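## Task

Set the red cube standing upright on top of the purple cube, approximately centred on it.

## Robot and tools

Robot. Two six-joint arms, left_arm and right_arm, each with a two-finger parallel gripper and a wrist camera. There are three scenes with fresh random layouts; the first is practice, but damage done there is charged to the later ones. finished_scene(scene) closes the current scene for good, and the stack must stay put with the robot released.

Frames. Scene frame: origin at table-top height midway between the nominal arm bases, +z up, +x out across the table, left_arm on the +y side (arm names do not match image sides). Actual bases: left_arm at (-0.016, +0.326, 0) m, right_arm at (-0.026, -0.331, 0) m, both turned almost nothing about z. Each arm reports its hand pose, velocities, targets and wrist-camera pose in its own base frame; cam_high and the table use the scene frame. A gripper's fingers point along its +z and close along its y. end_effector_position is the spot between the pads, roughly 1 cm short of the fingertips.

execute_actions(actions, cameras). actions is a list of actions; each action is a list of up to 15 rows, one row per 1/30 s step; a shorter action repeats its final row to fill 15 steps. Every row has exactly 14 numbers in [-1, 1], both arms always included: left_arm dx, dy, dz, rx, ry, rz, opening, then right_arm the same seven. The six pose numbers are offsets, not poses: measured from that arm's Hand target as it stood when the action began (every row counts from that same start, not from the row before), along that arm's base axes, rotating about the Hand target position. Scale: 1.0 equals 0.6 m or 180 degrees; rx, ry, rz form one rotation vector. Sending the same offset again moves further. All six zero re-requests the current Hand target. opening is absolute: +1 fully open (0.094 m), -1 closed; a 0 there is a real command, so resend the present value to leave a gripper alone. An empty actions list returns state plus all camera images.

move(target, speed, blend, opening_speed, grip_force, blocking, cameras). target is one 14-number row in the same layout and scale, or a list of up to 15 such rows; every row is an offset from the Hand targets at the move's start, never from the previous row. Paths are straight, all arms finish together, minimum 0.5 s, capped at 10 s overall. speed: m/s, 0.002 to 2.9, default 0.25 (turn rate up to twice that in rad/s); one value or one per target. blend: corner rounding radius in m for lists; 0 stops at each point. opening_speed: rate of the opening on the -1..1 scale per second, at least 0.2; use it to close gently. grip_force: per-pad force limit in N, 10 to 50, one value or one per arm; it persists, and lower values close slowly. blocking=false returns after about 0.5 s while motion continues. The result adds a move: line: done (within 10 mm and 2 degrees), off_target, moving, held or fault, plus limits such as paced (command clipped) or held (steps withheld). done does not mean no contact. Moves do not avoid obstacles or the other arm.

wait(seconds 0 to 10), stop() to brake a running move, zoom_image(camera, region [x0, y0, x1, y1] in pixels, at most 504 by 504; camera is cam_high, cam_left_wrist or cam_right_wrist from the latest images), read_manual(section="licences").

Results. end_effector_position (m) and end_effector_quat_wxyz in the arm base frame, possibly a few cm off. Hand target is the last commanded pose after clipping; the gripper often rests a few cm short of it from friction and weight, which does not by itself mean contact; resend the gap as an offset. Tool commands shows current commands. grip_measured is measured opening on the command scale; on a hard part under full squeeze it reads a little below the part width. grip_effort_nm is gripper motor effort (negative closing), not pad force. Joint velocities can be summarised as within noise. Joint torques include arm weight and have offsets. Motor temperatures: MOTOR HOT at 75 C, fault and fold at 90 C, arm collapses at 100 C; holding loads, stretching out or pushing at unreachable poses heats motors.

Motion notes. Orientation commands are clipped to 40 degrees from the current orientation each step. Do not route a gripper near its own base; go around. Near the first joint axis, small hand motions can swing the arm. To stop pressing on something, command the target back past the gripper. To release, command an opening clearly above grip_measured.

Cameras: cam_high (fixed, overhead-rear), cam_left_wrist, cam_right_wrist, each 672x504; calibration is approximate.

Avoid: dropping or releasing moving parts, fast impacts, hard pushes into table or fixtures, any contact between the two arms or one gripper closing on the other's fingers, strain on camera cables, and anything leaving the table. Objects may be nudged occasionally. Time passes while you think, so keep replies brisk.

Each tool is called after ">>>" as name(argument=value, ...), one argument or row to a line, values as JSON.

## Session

>>> execute_actions(
  actions=[],
)

Scene clock: 0.00 s.
left_arm: end_effector_position=(+0.4010, +0.0288, +0.1133) grip_measured=+1.000 grip_effort_nm=n/a end_effector_quat_wxyz=(+0.605, -0.069, +0.792, +0.036) | right_arm: end_effector_position=(+0.3974, +0.0042, +0.0894) grip_measured=-0.609 grip_effort_nm=n/a end_effector_quat_wxyz=(+0.560, -0.003, +0.829, -0.015)
Joint positions: left_arm=[0.011 1.536 0.364 0.902 -0.131 -0.063 0.094] | right_arm=[0.031 1.535 0.383 0.769 0.051 -0.011 0.018]
Joint velocities: within noise
Joint torques (N m): no reading
Motor temperatures (°C): left_arm=[26 27 27 25 22 24 26] | right_arm=[25 23 30 29 24 25 23]
Heat: left arm: 27 °C; right arm: 30 °C.
Hand target: left_arm +0.4025, +0.0290, +0.1176; +0.609, -0.069, +0.789, +0.036 | right_arm +0.3991, +0.0042, +0.0937; +0.564, -0.003, +0.826, -0.015
Tool commands: left_gripper/opening=+1.0 right_gripper/opening=-0.608794
camera_calibration:
cam_left_wrist: T_world_to_cam=[[0.148065, -0.988489, 0.0310763, -0.0354369], [-0.643903, -0.120205, -0.755606, 0.381862], [0.750644, 0.0918686, -0.654289, -0.136698], [0, 0, 0, 1]] pos_world=[0.35374, 0.0234308, 0.200198]
cam_right_wrist: T_world_to_cam=[[-0.00165505, -0.999749, 0.0223429, 0.00322345], [-0.737498, -0.013869, -0.675207, 0.390687], [0.675347, -0.0175954, -0.73729, -0.11434], [0, 0, 0, 1]] pos_world=[0.365356, 0.00662922, 0.179421]

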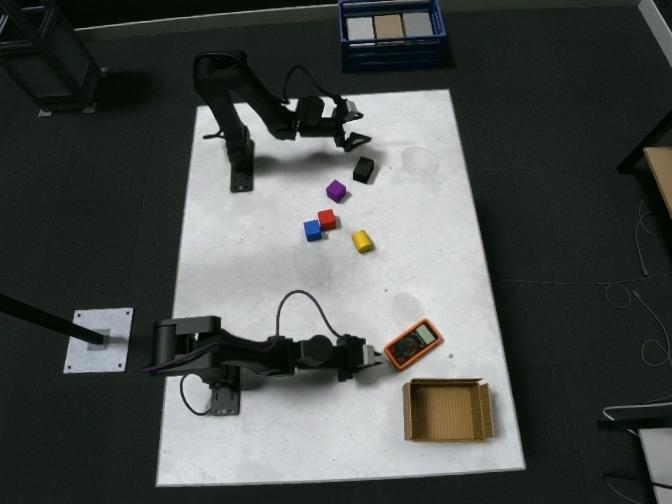

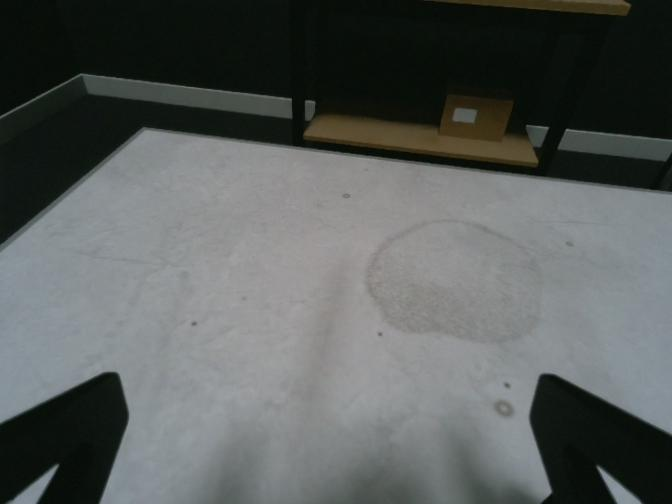

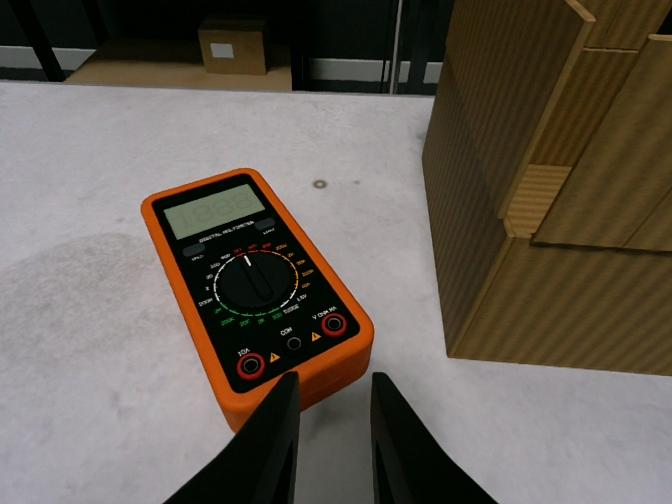

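>>> zoom_image(
  camera="cam_high",
  region=[280, 140, 400, 260],
)

Scaled by 4.200 from the camera's 672x504 image, which has a finer 960x720 frame.

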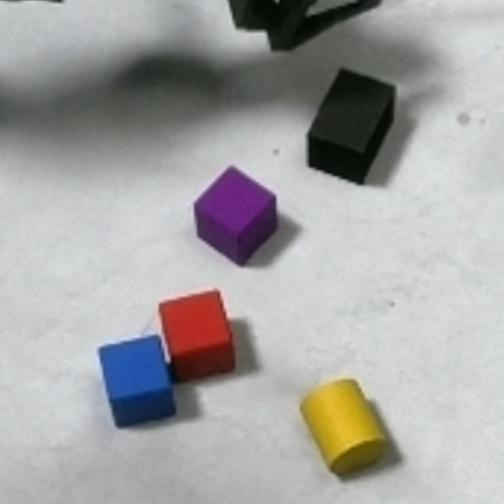

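>>> move(
  target=[
    [-0.05,-0.05,0.1,0,0.05,0,0.4,0,0,0,0,0,0,-0.609],
    [-0.2375,-0.365,0.12,-0.0825,0.41,0.0284,0.4,0,0,0,0,0,0,-0.609],
  ],
  blend=0.05,
  cameras=["cam_left_wrist","cam_high"],
)

Scene clock: 24.03 s.
left_arm: end_effector_position=(+0.2572, -0.1871, +0.1844) grip_measured=+0.403 grip_effort_nm=-0.16 end_effector_quat_wxyz=(+0.003, -0.136, +0.991, -0.004) | right_arm: end_effector_position=(+0.3974, +0.0042, +0.0894) grip_measured=-0.609 grip_effort_nm=0.04 end_effector_quat_wxyz=(+0.560, -0.003, +0.829, -0.015)
Joint positions: left_arm=[-0.631 1.761 1.75 -1.549 0.002 -0.905 0.066] | right_arm=[0.031 1.535 0.383 0.769 0.051 -0.011 0.018]
Joint torques (N m): left_arm=[-0.29 -6.39 8.25 0.63 -0.05 -0.12] | right_arm=[-0.03 -5.81 5.37 1.55 0.02 0]
Motor temperatures (°C): left_arm=[26 28 29 30 22 24 26] | right_arm=[25 24 30 32 24 25 23]
Heat: left arm: 30 °C; right arm: 32 °C.
Hand target: left_arm +0.2599, -0.1901, +0.1896; +0.000, -0.139, +0.990, +0.000 | right_arm +0.3992, +0.0042, +0.0937; +0.564, -0.003, +0.826, -0.015
Off the commanded pose: left_arm 0.007 m, 1 deg | right_arm 0.005 m, 1 deg.
joint sent to its limit (left arm) — joint 4 (wrist pitch), lower limit. The joint targets still meet the commanded pose.
move: done; blend cut to 0 m at target 1
camera_calibration:
cam_left_wrist: T_world_to_cam=[[0.274079, -0.961588, 0.0151583, -0.254183], [-0.87157, -0.241697, 0.426555, 0.134904], [-0.406506, -0.130121, -0.904335, 0.33976], [0, 0, 0, 1]] pos_world=[0.325359, -0.167603, 0.253566]
Images, in order (width x height): cam_high 672x504, cam_left_wrist 672x504.

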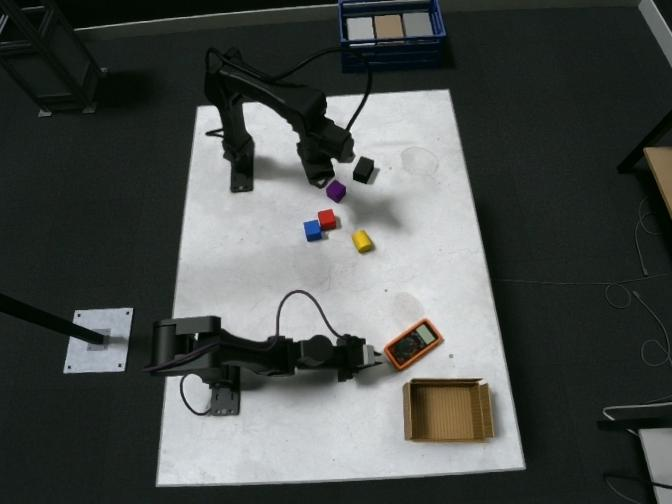

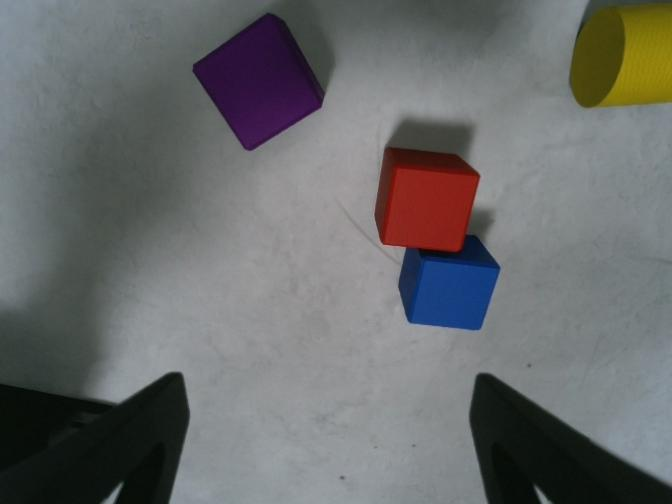

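>>> move(
  target=[0.0133,-0.0775,-0.175,0,0,-0.031,0.4,0,0,0,0,0,0,-0.609],
  cameras=["cam_left_wrist"],
)

Scene clock: 41.77 s.
left_arm: end_effector_position=(+0.2677, -0.2364, +0.0893) grip_measured=+0.403 grip_effort_nm=-0.16 end_effector_quat_wxyz=(-0.001, -0.091, +0.996, -0.002) | right_arm: end_effector_position=(+0.3974, +0.0042, +0.0894) grip_measured=-0.609 grip_effort_nm=0.03 end_effector_quat_wxyz=(+0.560, -0.003, +0.829, -0.015)
Joint positions: left_arm=[-0.724 1.904 1.552 -1.217 0.005 -0.905 0.066] | right_arm=[0.031 1.535 0.383 0.769 0.051 -0.011 0.018]
Joint torques (N m): left_arm=[-0.2 -8.55 4.68 0.95 -0.08 -0.06] | right_arm=[-0.05 -5.82 5.38 1.56 0.02 0]
Heat: left arm: 30 °C; right arm: 33 °C.
Hand target: left_arm +0.2680, -0.2365, +0.0846; +0.000, -0.091, +0.996, +0.000 | right_arm +0.3992, +0.0042, +0.0937; +0.564, -0.003, +0.826, -0.015
Off the commanded pose: left_arm 0.005 m, 0 deg | right_arm 0.005 m, 1 deg.
move: done
camera_calibration:
cam_left_wrist: T_world_to_cam=[[0.184753, -0.982729, 0.0104432, -0.283763], [-0.886301, -0.162014, 0.433845, 0.194782], [-0.42466, -0.0894101, -0.900927, 0.265732], [0, 0, 0, 1]] pos_world=[0.337907, -0.223546, 0.157864]
Images, in order (width x height): cam_left_wrist 672x504.

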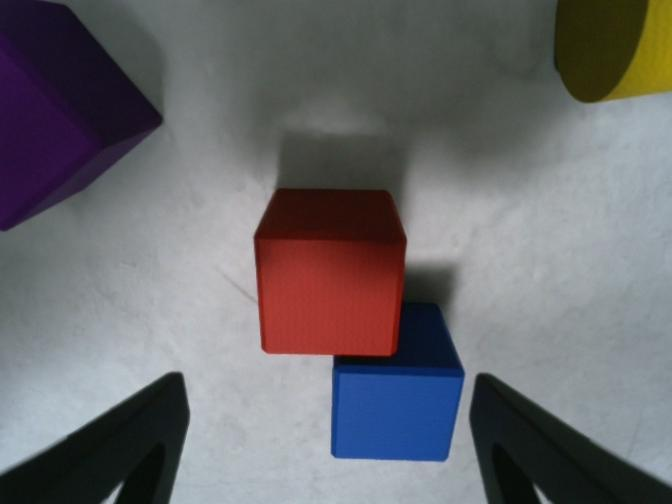

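>>> move(
  target=[
    [0.005,0.001,-0.094,0,0,0,0.4,0,0,0,0,0,0,-0.609],
    [0.005,0.001,-0.094,0,0,0,-0.3,0,0,0,0,0,0,-0.609],
  ],
  speed=0.12,
  opening_speed=0.8,
  grip_force=30,
  cameras=["cam_left_wrist"],
)

Scene clock: 49.23 s.
left_arm: end_effector_position=(+0.2708, -0.2392, +0.0359) grip_measured=-0.060 grip_effort_nm=-0.65 end_effector_quat_wxyz=(+0.002, -0.091, +0.996, -0.006) | right_arm: end_effector_position=(+0.3974, +0.0042, +0.0894) grip_measured=-0.609 grip_effort_nm=0.03 end_effector_quat_wxyz=(+0.560, -0.003, +0.829, -0.015)
Joint positions: left_arm=[-0.724 1.953 1.403 -1.009 0.005 -0.905 0.044] | right_arm=[0.031 1.535 0.383 0.769 0.051 -0.011 0.018]
Joint torques (N m): left_arm=[0.34 -8.24 4.3 0.96 -0.08 0.01] | right_arm=[-0.05 -5.81 5.38 1.56 0.02 0]
Heat: left arm: 30 °C; right arm: 34 °C.
Hand target: left_arm +0.2709, -0.2359, +0.0281; +0.000, -0.091, +0.996, +0.000 | right_arm +0.3992, +0.0042, +0.0937; +0.564, -0.003, +0.826, -0.015
Off the commanded pose: left_arm 0.008 m, 1 deg | right_arm 0.005 m, 1 deg.
grip_force (N): 30, 30
move: done
camera_calibration:
cam_left_wrist: T_world_to_cam=[[0.184613, -0.982642, 0.0182257, -0.286797], [-0.889484, -0.159166, 0.42835, 0.222026], [-0.418014, -0.0952905, -0.903429, 0.21567], [0, 0, 0, 1]] pos_world=[0.340588, -0.225929, 0.104965]
Images, in order (width x height): cam_left_wrist 672x504.

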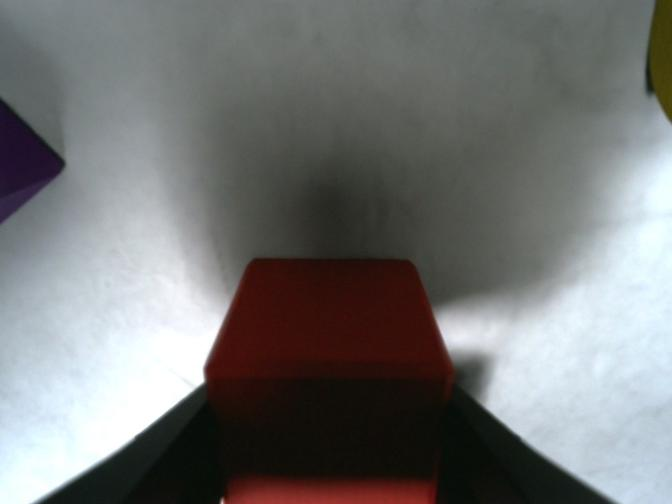

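>>> move(
  target=[
    [0.0,0,0.15,0,0,0,-0.3,0,0,0,0,0,0,-0.609],
    [0.0605,0.1603,0.18,0,0,0,-0.3,0,0,0,0,0,0,-0.609],
    [0.0605,0.1603,0.095,0,0,0,-0.3,0,0,0,0,0,0,-0.609],
  ],
  speed=0.2,
  blend=[0.03,0.02,0],
  cameras=["cam_left_wrist","cam_high"],
)

>>> zoom_image(
  camera="cam_high",
  region=[290, 130, 390, 230],
)

Scene clock: 65.00 s.
left_arm: end_effector_position=(+0.3072, -0.1401, +0.0845) grip_measured=-0.061 grip_effort_nm=-0.67 end_effector_quat_wxyz=(-0.008, -0.095, +0.995, +0.002) | right_arm: end_effector_position=(+0.3974, +0.0042, +0.0894) grip_measured=-0.609 grip_effort_nm=0.04 end_effector_quat_wxyz=(+0.560, -0.003, +0.829, -0.015)
Joint positions: left_arm=[-0.429 1.849 1.46 -1.198 0.004 -0.62 0.044] | right_arm=[0.031 1.535 0.383 0.769 0.051 -0.011 0.018]
Joint torques (N m): left_arm=[-0.1 -9.68 4.31 0.91 -0.07 0.04] | right_arm=[-0.05 -5.81 5.38 1.56 0.01 0]
Heat: left arm: 30 °C; right arm: 34 °C.
Hand target: left_arm +0.3073, -0.1397, +0.0852; +0.000, -0.091, +0.996, +0.000 | right_arm +0.3992, +0.0042, +0.0937; +0.564, -0.003, +0.826, -0.015
Off the commanded pose: left_arm 0.001 m, 1 deg | right_arm 0.005 m, 1 deg.
grip_force (N): 30, 30
move: done
camera_calibration:
cam_left_wrist: T_world_to_cam=[[0.193755, -0.98105, -0.000276174, -0.197899], [-0.878687, -0.173663, 0.444691, 0.242625], [-0.436312, -0.0859182, -0.895684, 0.290401], [0, 0, 0, 1]] pos_world=[0.378241, -0.127063, 0.15216]
Images, in order (width x height): cam_high 672x504, cam_left_wrist 672x504.

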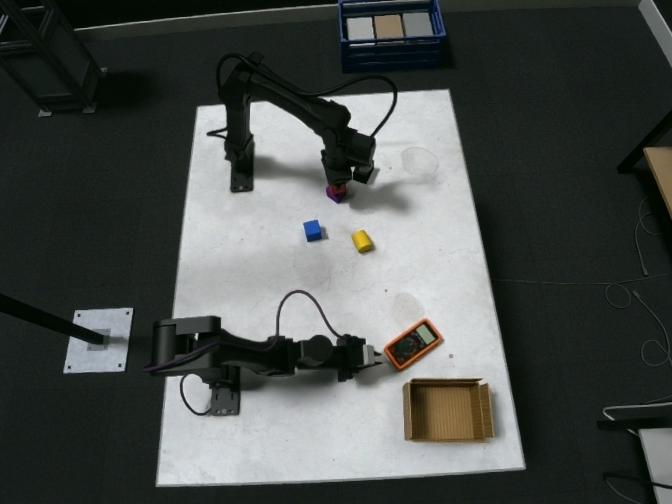

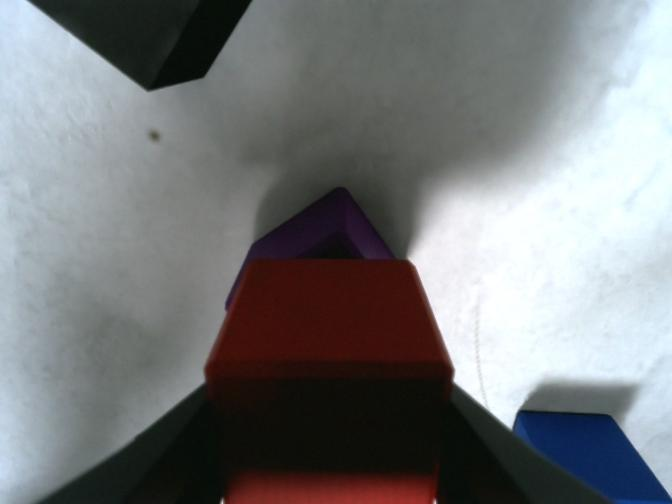

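Scaled by 5.040 from the camera's 672x504 image, which has a finer 960x720 frame.

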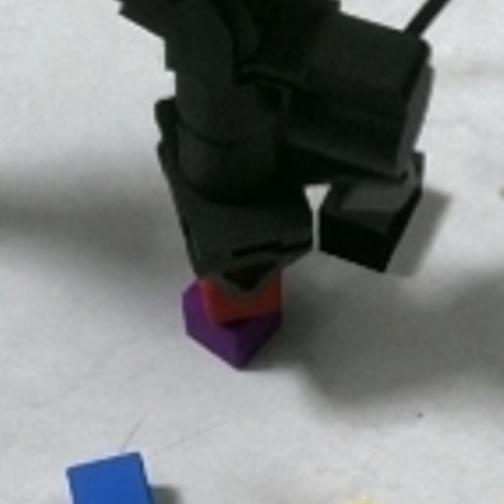

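>>> move(
  target=[-0.0025,0,-0.009,0,0,0,-0.3,0,0,0,0,0,0,-0.609],
  speed=0.03,
)

>>> move(
  target=[0,0,-0.005,0,0,0,-0.3,0,0,0,0,0,0,-0.609],
  speed=0.02,
)

Scene clock: 76.60 s.
left_arm: end_effector_position=(+0.3067, -0.1398, +0.0804) grip_measured=-0.061 grip_effort_nm=-0.67 end_effector_quat_wxyz=(-0.008, -0.095, +0.995, +0.002) | right_arm: end_effector_position=(+0.3974, +0.0042, +0.0894) grip_measured=-0.609 grip_effort_nm=0.04 end_effector_quat_wxyz=(+0.560, -0.003, +0.829, -0.015)
Joint positions: left_arm=[-0.429 1.849 1.443 -1.181 0.004 -0.62 0.044] | right_arm=[0.031 1.535 0.383 0.769 0.051 -0.011 0.018]
Joint torques (N m): left_arm=[-0.24 -9.8 3.74 0.98 -0.06 0.03] | right_arm=[-0.03 -5.82 5.37 1.56 0.01 0]
Heat: left arm: 31 °C; right arm: 35 °C.
Hand target: left_arm +0.3058, -0.1397, +0.0798; +0.000, -0.091, +0.996, +0.000 | right_arm +0.3992, +0.0042, +0.0937; +0.564, -0.003, +0.826, -0.015
Off the commanded pose: left_arm 0.001 m, 1 deg | right_arm 0.005 m, 1 deg.
grip_force (N): 30, 30
move: done

Scene clock: 77.30 s.
left_arm: end_effector_position=(+0.3065, -0.1398, +0.0800) grip_measured=-0.061 grip_effort_nm=-0.67 end_effector_quat_wxyz=(-0.008, -0.095, +0.995, +0.002) | right_arm: end_effector_position=(+0.3974, +0.0042, +0.0894) grip_measured=-0.609 grip_effort_nm=0.04 end_effector_quat_wxyz=(+0.560, -0.003, +0.829, -0.015)
Joint positions: left_arm=[-0.429 1.849 1.442 -1.18 0.004 -0.62 0.044] | right_arm=[0.031 1.535 0.383 0.769 0.051 -0.011 0.018]
Joint torques (N m): left_arm=[-0.25 -9.61 3.15 1.09 -0.07 0.03] | right_arm=[-0.03 -5.81 5.39 1.56 0.02 0]
Heat: left arm: 31 °C; right arm: 35 °C.
Hand target: left_arm +0.3058, -0.1397, +0.0768; +0.000, -0.091, +0.996, +0.000 | right_arm +0.3992, +0.0042, +0.0937; +0.564, -0.003, +0.826, -0.015
Off the commanded pose: left_arm 0.003 m, 1 deg | right_arm 0.005 m, 1 deg.
grip_force (N): 30, 30
move: done

>>> move(
  target=[0,0,-0.006,0,0,0,-0.3,0,0,0,0,0,0,-0.609],
  speed=0.02,
  cameras=["cam_high","cam_left_wrist"],
)

>>> zoom_image(
  camera="cam_high",
  region=[310, 170, 360, 220],
)

Scene clock: 80.93 s.
left_arm: end_effector_position=(+0.3061, -0.1396, +0.0798) grip_measured=-0.061 grip_effort_nm=-0.67 end_effector_quat_wxyz=(-0.005, -0.095, +0.995, +0.001) | right_arm: end_effector_position=(+0.3974, +0.0042, +0.0894) grip_measured=-0.609 grip_effort_nm=0.03 end_effector_quat_wxyz=(+0.560, -0.003, +0.829, -0.015)
Joint positions: left_arm=[-0.429 1.842 1.431 -1.171 0.004 -0.62 0.044] | right_arm=[0.031 1.535 0.383 0.769 0.051 -0.011 0.018]
Joint torques (N m): left_arm=[-0.24 -8.7 3.1 1.16 -0.06 0.03] | right_arm=[-0.03 -5.81 5.38 1.55 0.02 0]
Heat: left arm: 31 °C; right arm: 35 °C.
Hand target: left_arm +0.3058, -0.1397, +0.0731; +0.000, -0.091, +0.996, +0.000 | right_arm +0.3992, +0.0042, +0.0937; +0.564, -0.003, +0.826, -0.015
Off the commanded pose: left_arm 0.007 m, 1 deg | right_arm 0.005 m, 1 deg.
grip_force (N): 30, 30
move: done
camera_calibration:
cam_left_wrist: T_world_to_cam=[[0.193757, -0.981044, 0.00329947, -0.19756], [-0.881151, -0.172547, 0.440228, 0.245128], [-0.431313, -0.0882043, -0.89788, 0.284138], [0, 0, 0, 1]] pos_world=[0.376826, -0.126456, 0.147862]
Images, in order (width x height): cam_high 672x504, cam_left_wrist 672x504.

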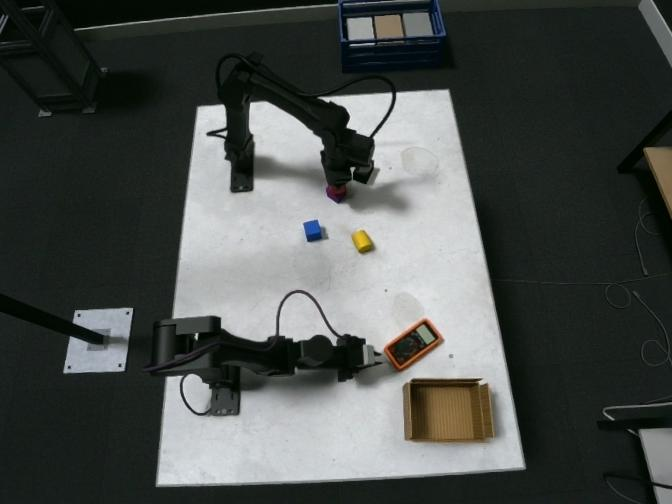

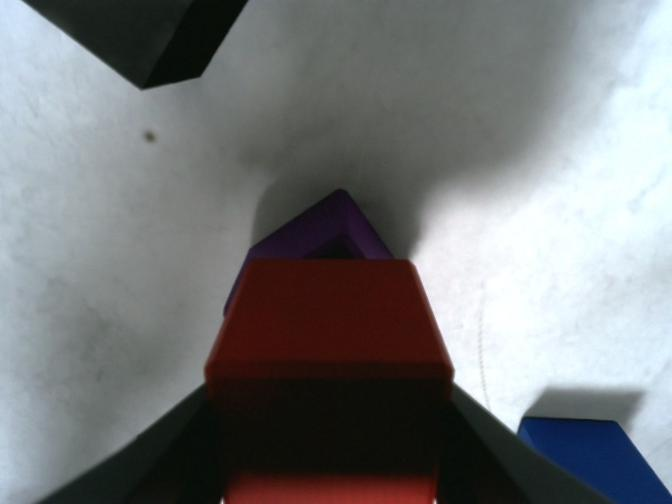

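Scaled by 10.080 from the camera's 672x504 image, which has a finer 960x720 frame.

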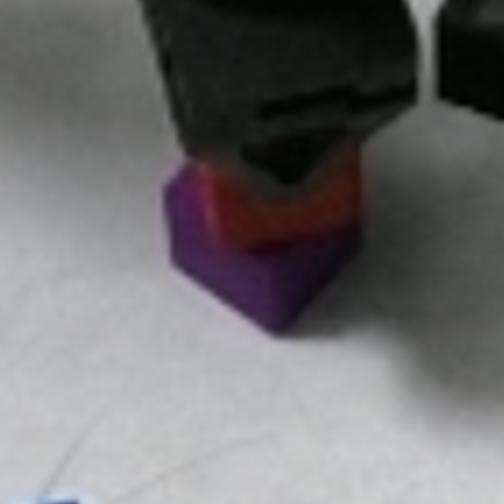

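>>> move(
  target=[
    [0,0,0.022,0,0,0,-0.3,0,0,0,0,0,0,-0.609],
    [-0.0065,0,0.022,0,0,0,-0.3,0,0,0,0,0,0,-0.609],
    [-0.0065,0,0.006,0,0,0,-0.3,0,0,0,0,0,0,-0.609],
  ],
  speed=[0.05,0.05,0.03],
  cameras=["cam_high"],
)

>>> zoom_image(
  camera="cam_high",
  region=[310, 170, 360, 220],
)

Scene clock: 94.10 s.
left_arm: end_effector_position=(+0.3055, -0.1393, +0.0799) grip_measured=-0.061 grip_effort_nm=-0.67 end_effector_quat_wxyz=(-0.003, -0.095, +0.995, +0.000) | right_arm: end_effector_position=(+0.3974, +0.0042, +0.0894) grip_measured=-0.609 grip_effort_nm=0.03 end_effector_quat_wxyz=(+0.560, -0.003, +0.829, -0.015)
Joint positions: left_arm=[-0.429 1.834 1.423 -1.164 0.004 -0.62 0.044] | right_arm=[0.031 1.535 0.383 0.769 0.051 -0.011 0.018]
Joint torques (N m): left_arm=[-0.62 -9.37 3.32 0.99 -0.07 -0.02] | right_arm=[-0.05 -5.81 5.38 1.56 0.01 0]
Heat: left arm: 31 °C; right arm: 35 °C.
Hand target: left_arm +0.3019, -0.1397, +0.0768; +0.000, -0.091, +0.996, +0.000 | right_arm +0.3992, +0.0042, +0.0937; +0.564, -0.003, +0.826, -0.015
Off the commanded pose: left_arm 0.005 m, 1 deg | right_arm 0.005 m, 1 deg.
grip_force (N): 30, 30
move: done
Images, in order (width x height): cam_high 672x504.

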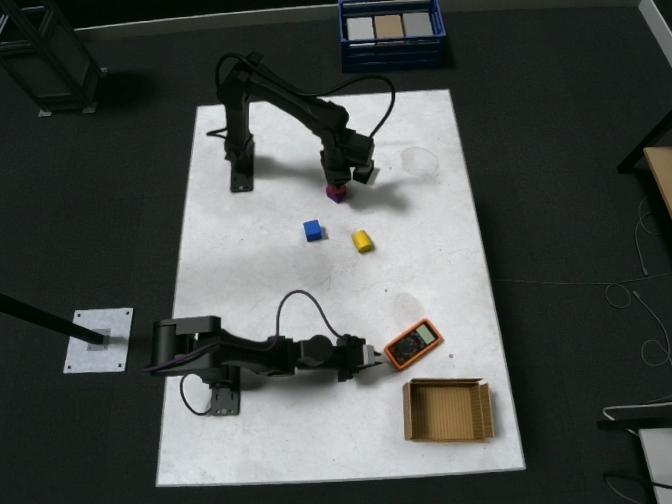

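Scaled by 10.080 from the camera's 672x504 image, which has a finer 960x720 frame.

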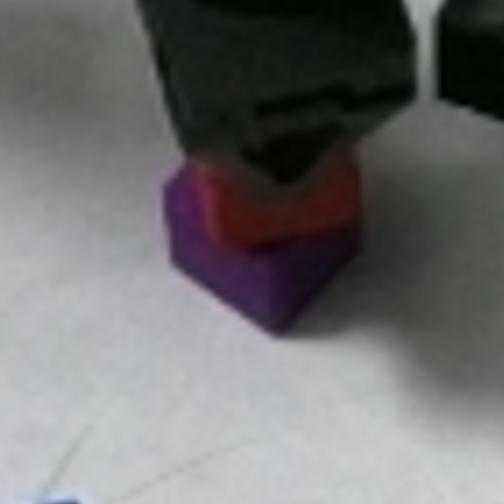

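>>> move(
  target=[0.004,0,0.0015,0,0,0,0.35,0,0,0,0,0,0,-0.609],
  speed=0.03,
  opening_speed=0.5,
  cameras=["cam_left_wrist"],
)

Scene clock: 98.80 s.
left_arm: end_effector_position=(+0.3056, -0.1393, +0.0799) grip_measured=+0.347 grip_effort_nm=0.13 end_effector_quat_wxyz=(-0.003, -0.095, +0.995, +0.000) | right_arm: end_effector_position=(+0.3974, +0.0042, +0.0894) grip_measured=-0.609 grip_effort_nm=0.04 end_effector_quat_wxyz=(+0.560, -0.003, +0.829, -0.015)
Joint positions: left_arm=[-0.429 1.834 1.423 -1.164 0.004 -0.62 0.063] | right_arm=[0.031 1.535 0.383 0.769 0.051 -0.011 0.018]
Joint torques (N m): left_arm=[-0.4 -8.76 4.27 0.92 -0.07 0.01] | right_arm=[-0.03 -5.81 5.38 1.55 0.02 0]
Heat: left arm: 32 °C; right arm: 35 °C.
Hand target: left_arm +0.3043, -0.1397, +0.0777; +0.000, -0.091, +0.996, +0.000 | right_arm +0.3992, +0.0042, +0.0937; +0.564, -0.003, +0.826, -0.015
Off the commanded pose: left_arm 0.003 m, 1 deg | right_arm 0.005 m, 1 deg.
grip_force (N): 30, 30
move: done
camera_calibration:
cam_left_wrist: T_world_to_cam=[[0.193771, -0.981026, 0.00637801, -0.197465], [-0.883228, -0.171617, 0.436412, 0.24577], [-0.427037, -0.0901971, -0.899724, 0.282598], [0, 0, 0, 1]] pos_world=[0.376014, -0.126051, 0.148263]
Images, in order (width x height): cam_left_wrist 672x504.

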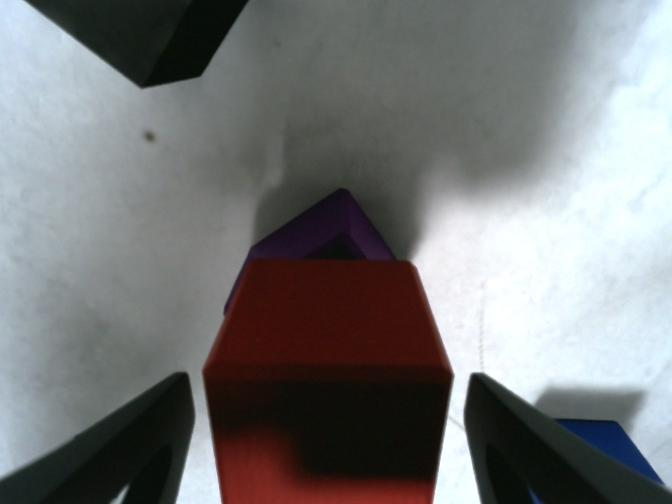

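Lift straight up.

>>> move(
  target=[
    [0,0,0.1,0,0,0,0.35,0,0,0,0,0,0,-0.609],
    [-0.1,0,0.16,0,0,0,0.35,0,0,0,0,0,0,-0.609],
  ],
  speed=0.15,
  blend=0.02,
  cameras=["cam_left_wrist","cam_high"],
)

>>> zoom_image(
  camera="cam_high",
  region=[310, 160, 360, 210],
)

Scene clock: 104.27 s.
left_arm: end_effector_position=(+0.2498, -0.1426, +0.1717) grip_measured=+0.347 grip_effort_nm=0.14 end_effector_quat_wxyz=(+0.001, -0.088, +0.996, -0.003) | right_arm: end_effector_position=(+0.3974, +0.0042, +0.0894) grip_measured=-0.609 grip_effort_nm=0.04 end_effector_quat_wxyz=(+0.560, -0.003, +0.829, -0.015)
Joint positions: left_arm=[-0.52 1.637 1.556 -1.485 0.004 -0.696 0.063] | right_arm=[0.031 1.535 0.383 0.769 0.051 -0.011 0.018]
Joint torques (N m): left_arm=[-0.29 -7.69 4.79 0.65 -0.06 -0.12] | right_arm=[-0.05 -5.81 5.38 1.56 0.02 0]
Motor temperatures (°C): left_arm=[26 33 29 26 22 24 26] | right_arm=[25 25 30 35 24 25 23]
Heat: left arm: 33 °C; right arm: 35 °C.
Hand target: left_arm +0.2443, -0.1397, +0.1737; +0.000, -0.091, +0.996, +0.000 | right_arm +0.3992, +0.0042, +0.0937; +0.564, -0.003, +0.826, -0.015
Off the commanded pose: left_arm 0.007 m, 1 deg | right_arm 0.005 m, 1 deg.
grip_force (N): 30, 30
move: done
camera_calibration:
cam_left_wrist: T_world_to_cam=[[0.179046, -0.983754, 0.0130531, -0.188329], [-0.889588, -0.156212, 0.429222, 0.160915], [-0.420209, -0.0884622, -0.903105, 0.340133], [0, 0, 0, 1]] pos_world=[0.319795, -0.130044, 0.240565]
Images, in order (width x height): cam_high 672x504, cam_left_wrist 672x504.

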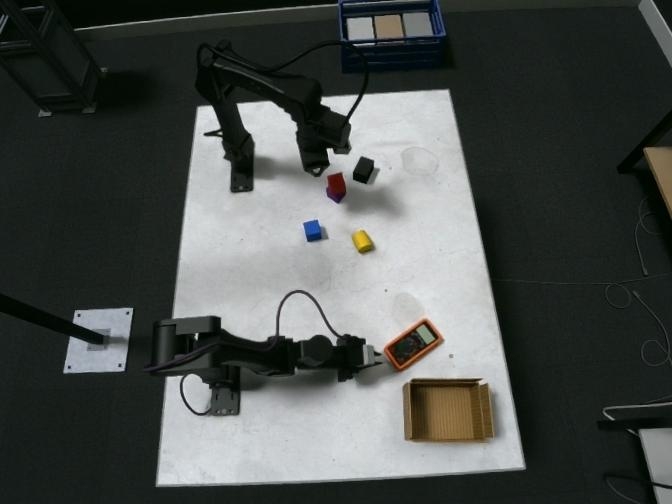

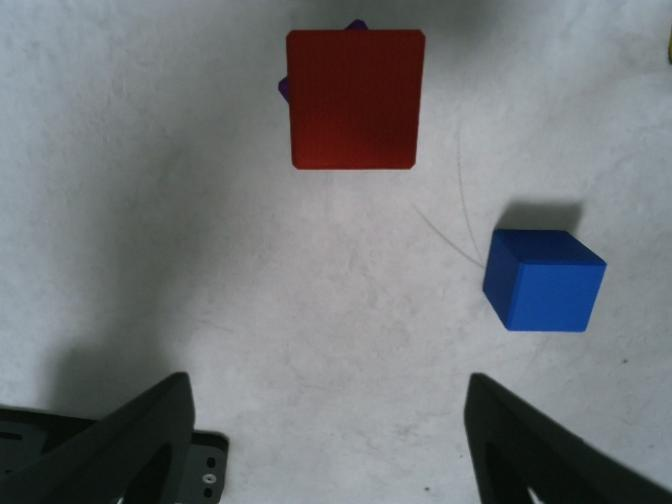

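Scaled by 10.080 from the camera's 672x504 image, which has a finer 960x720 frame.

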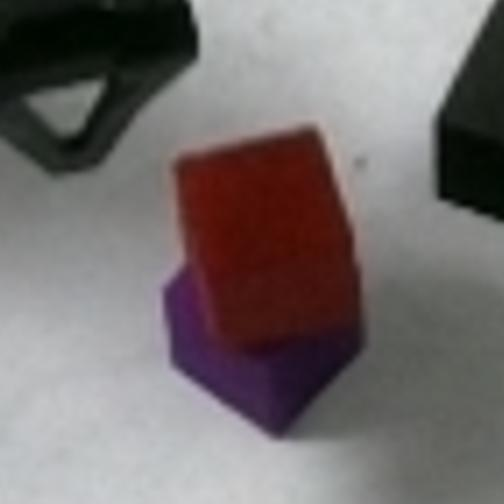

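>>> finished_scene(
  scene=2,
)

The scene is finished: the task was done.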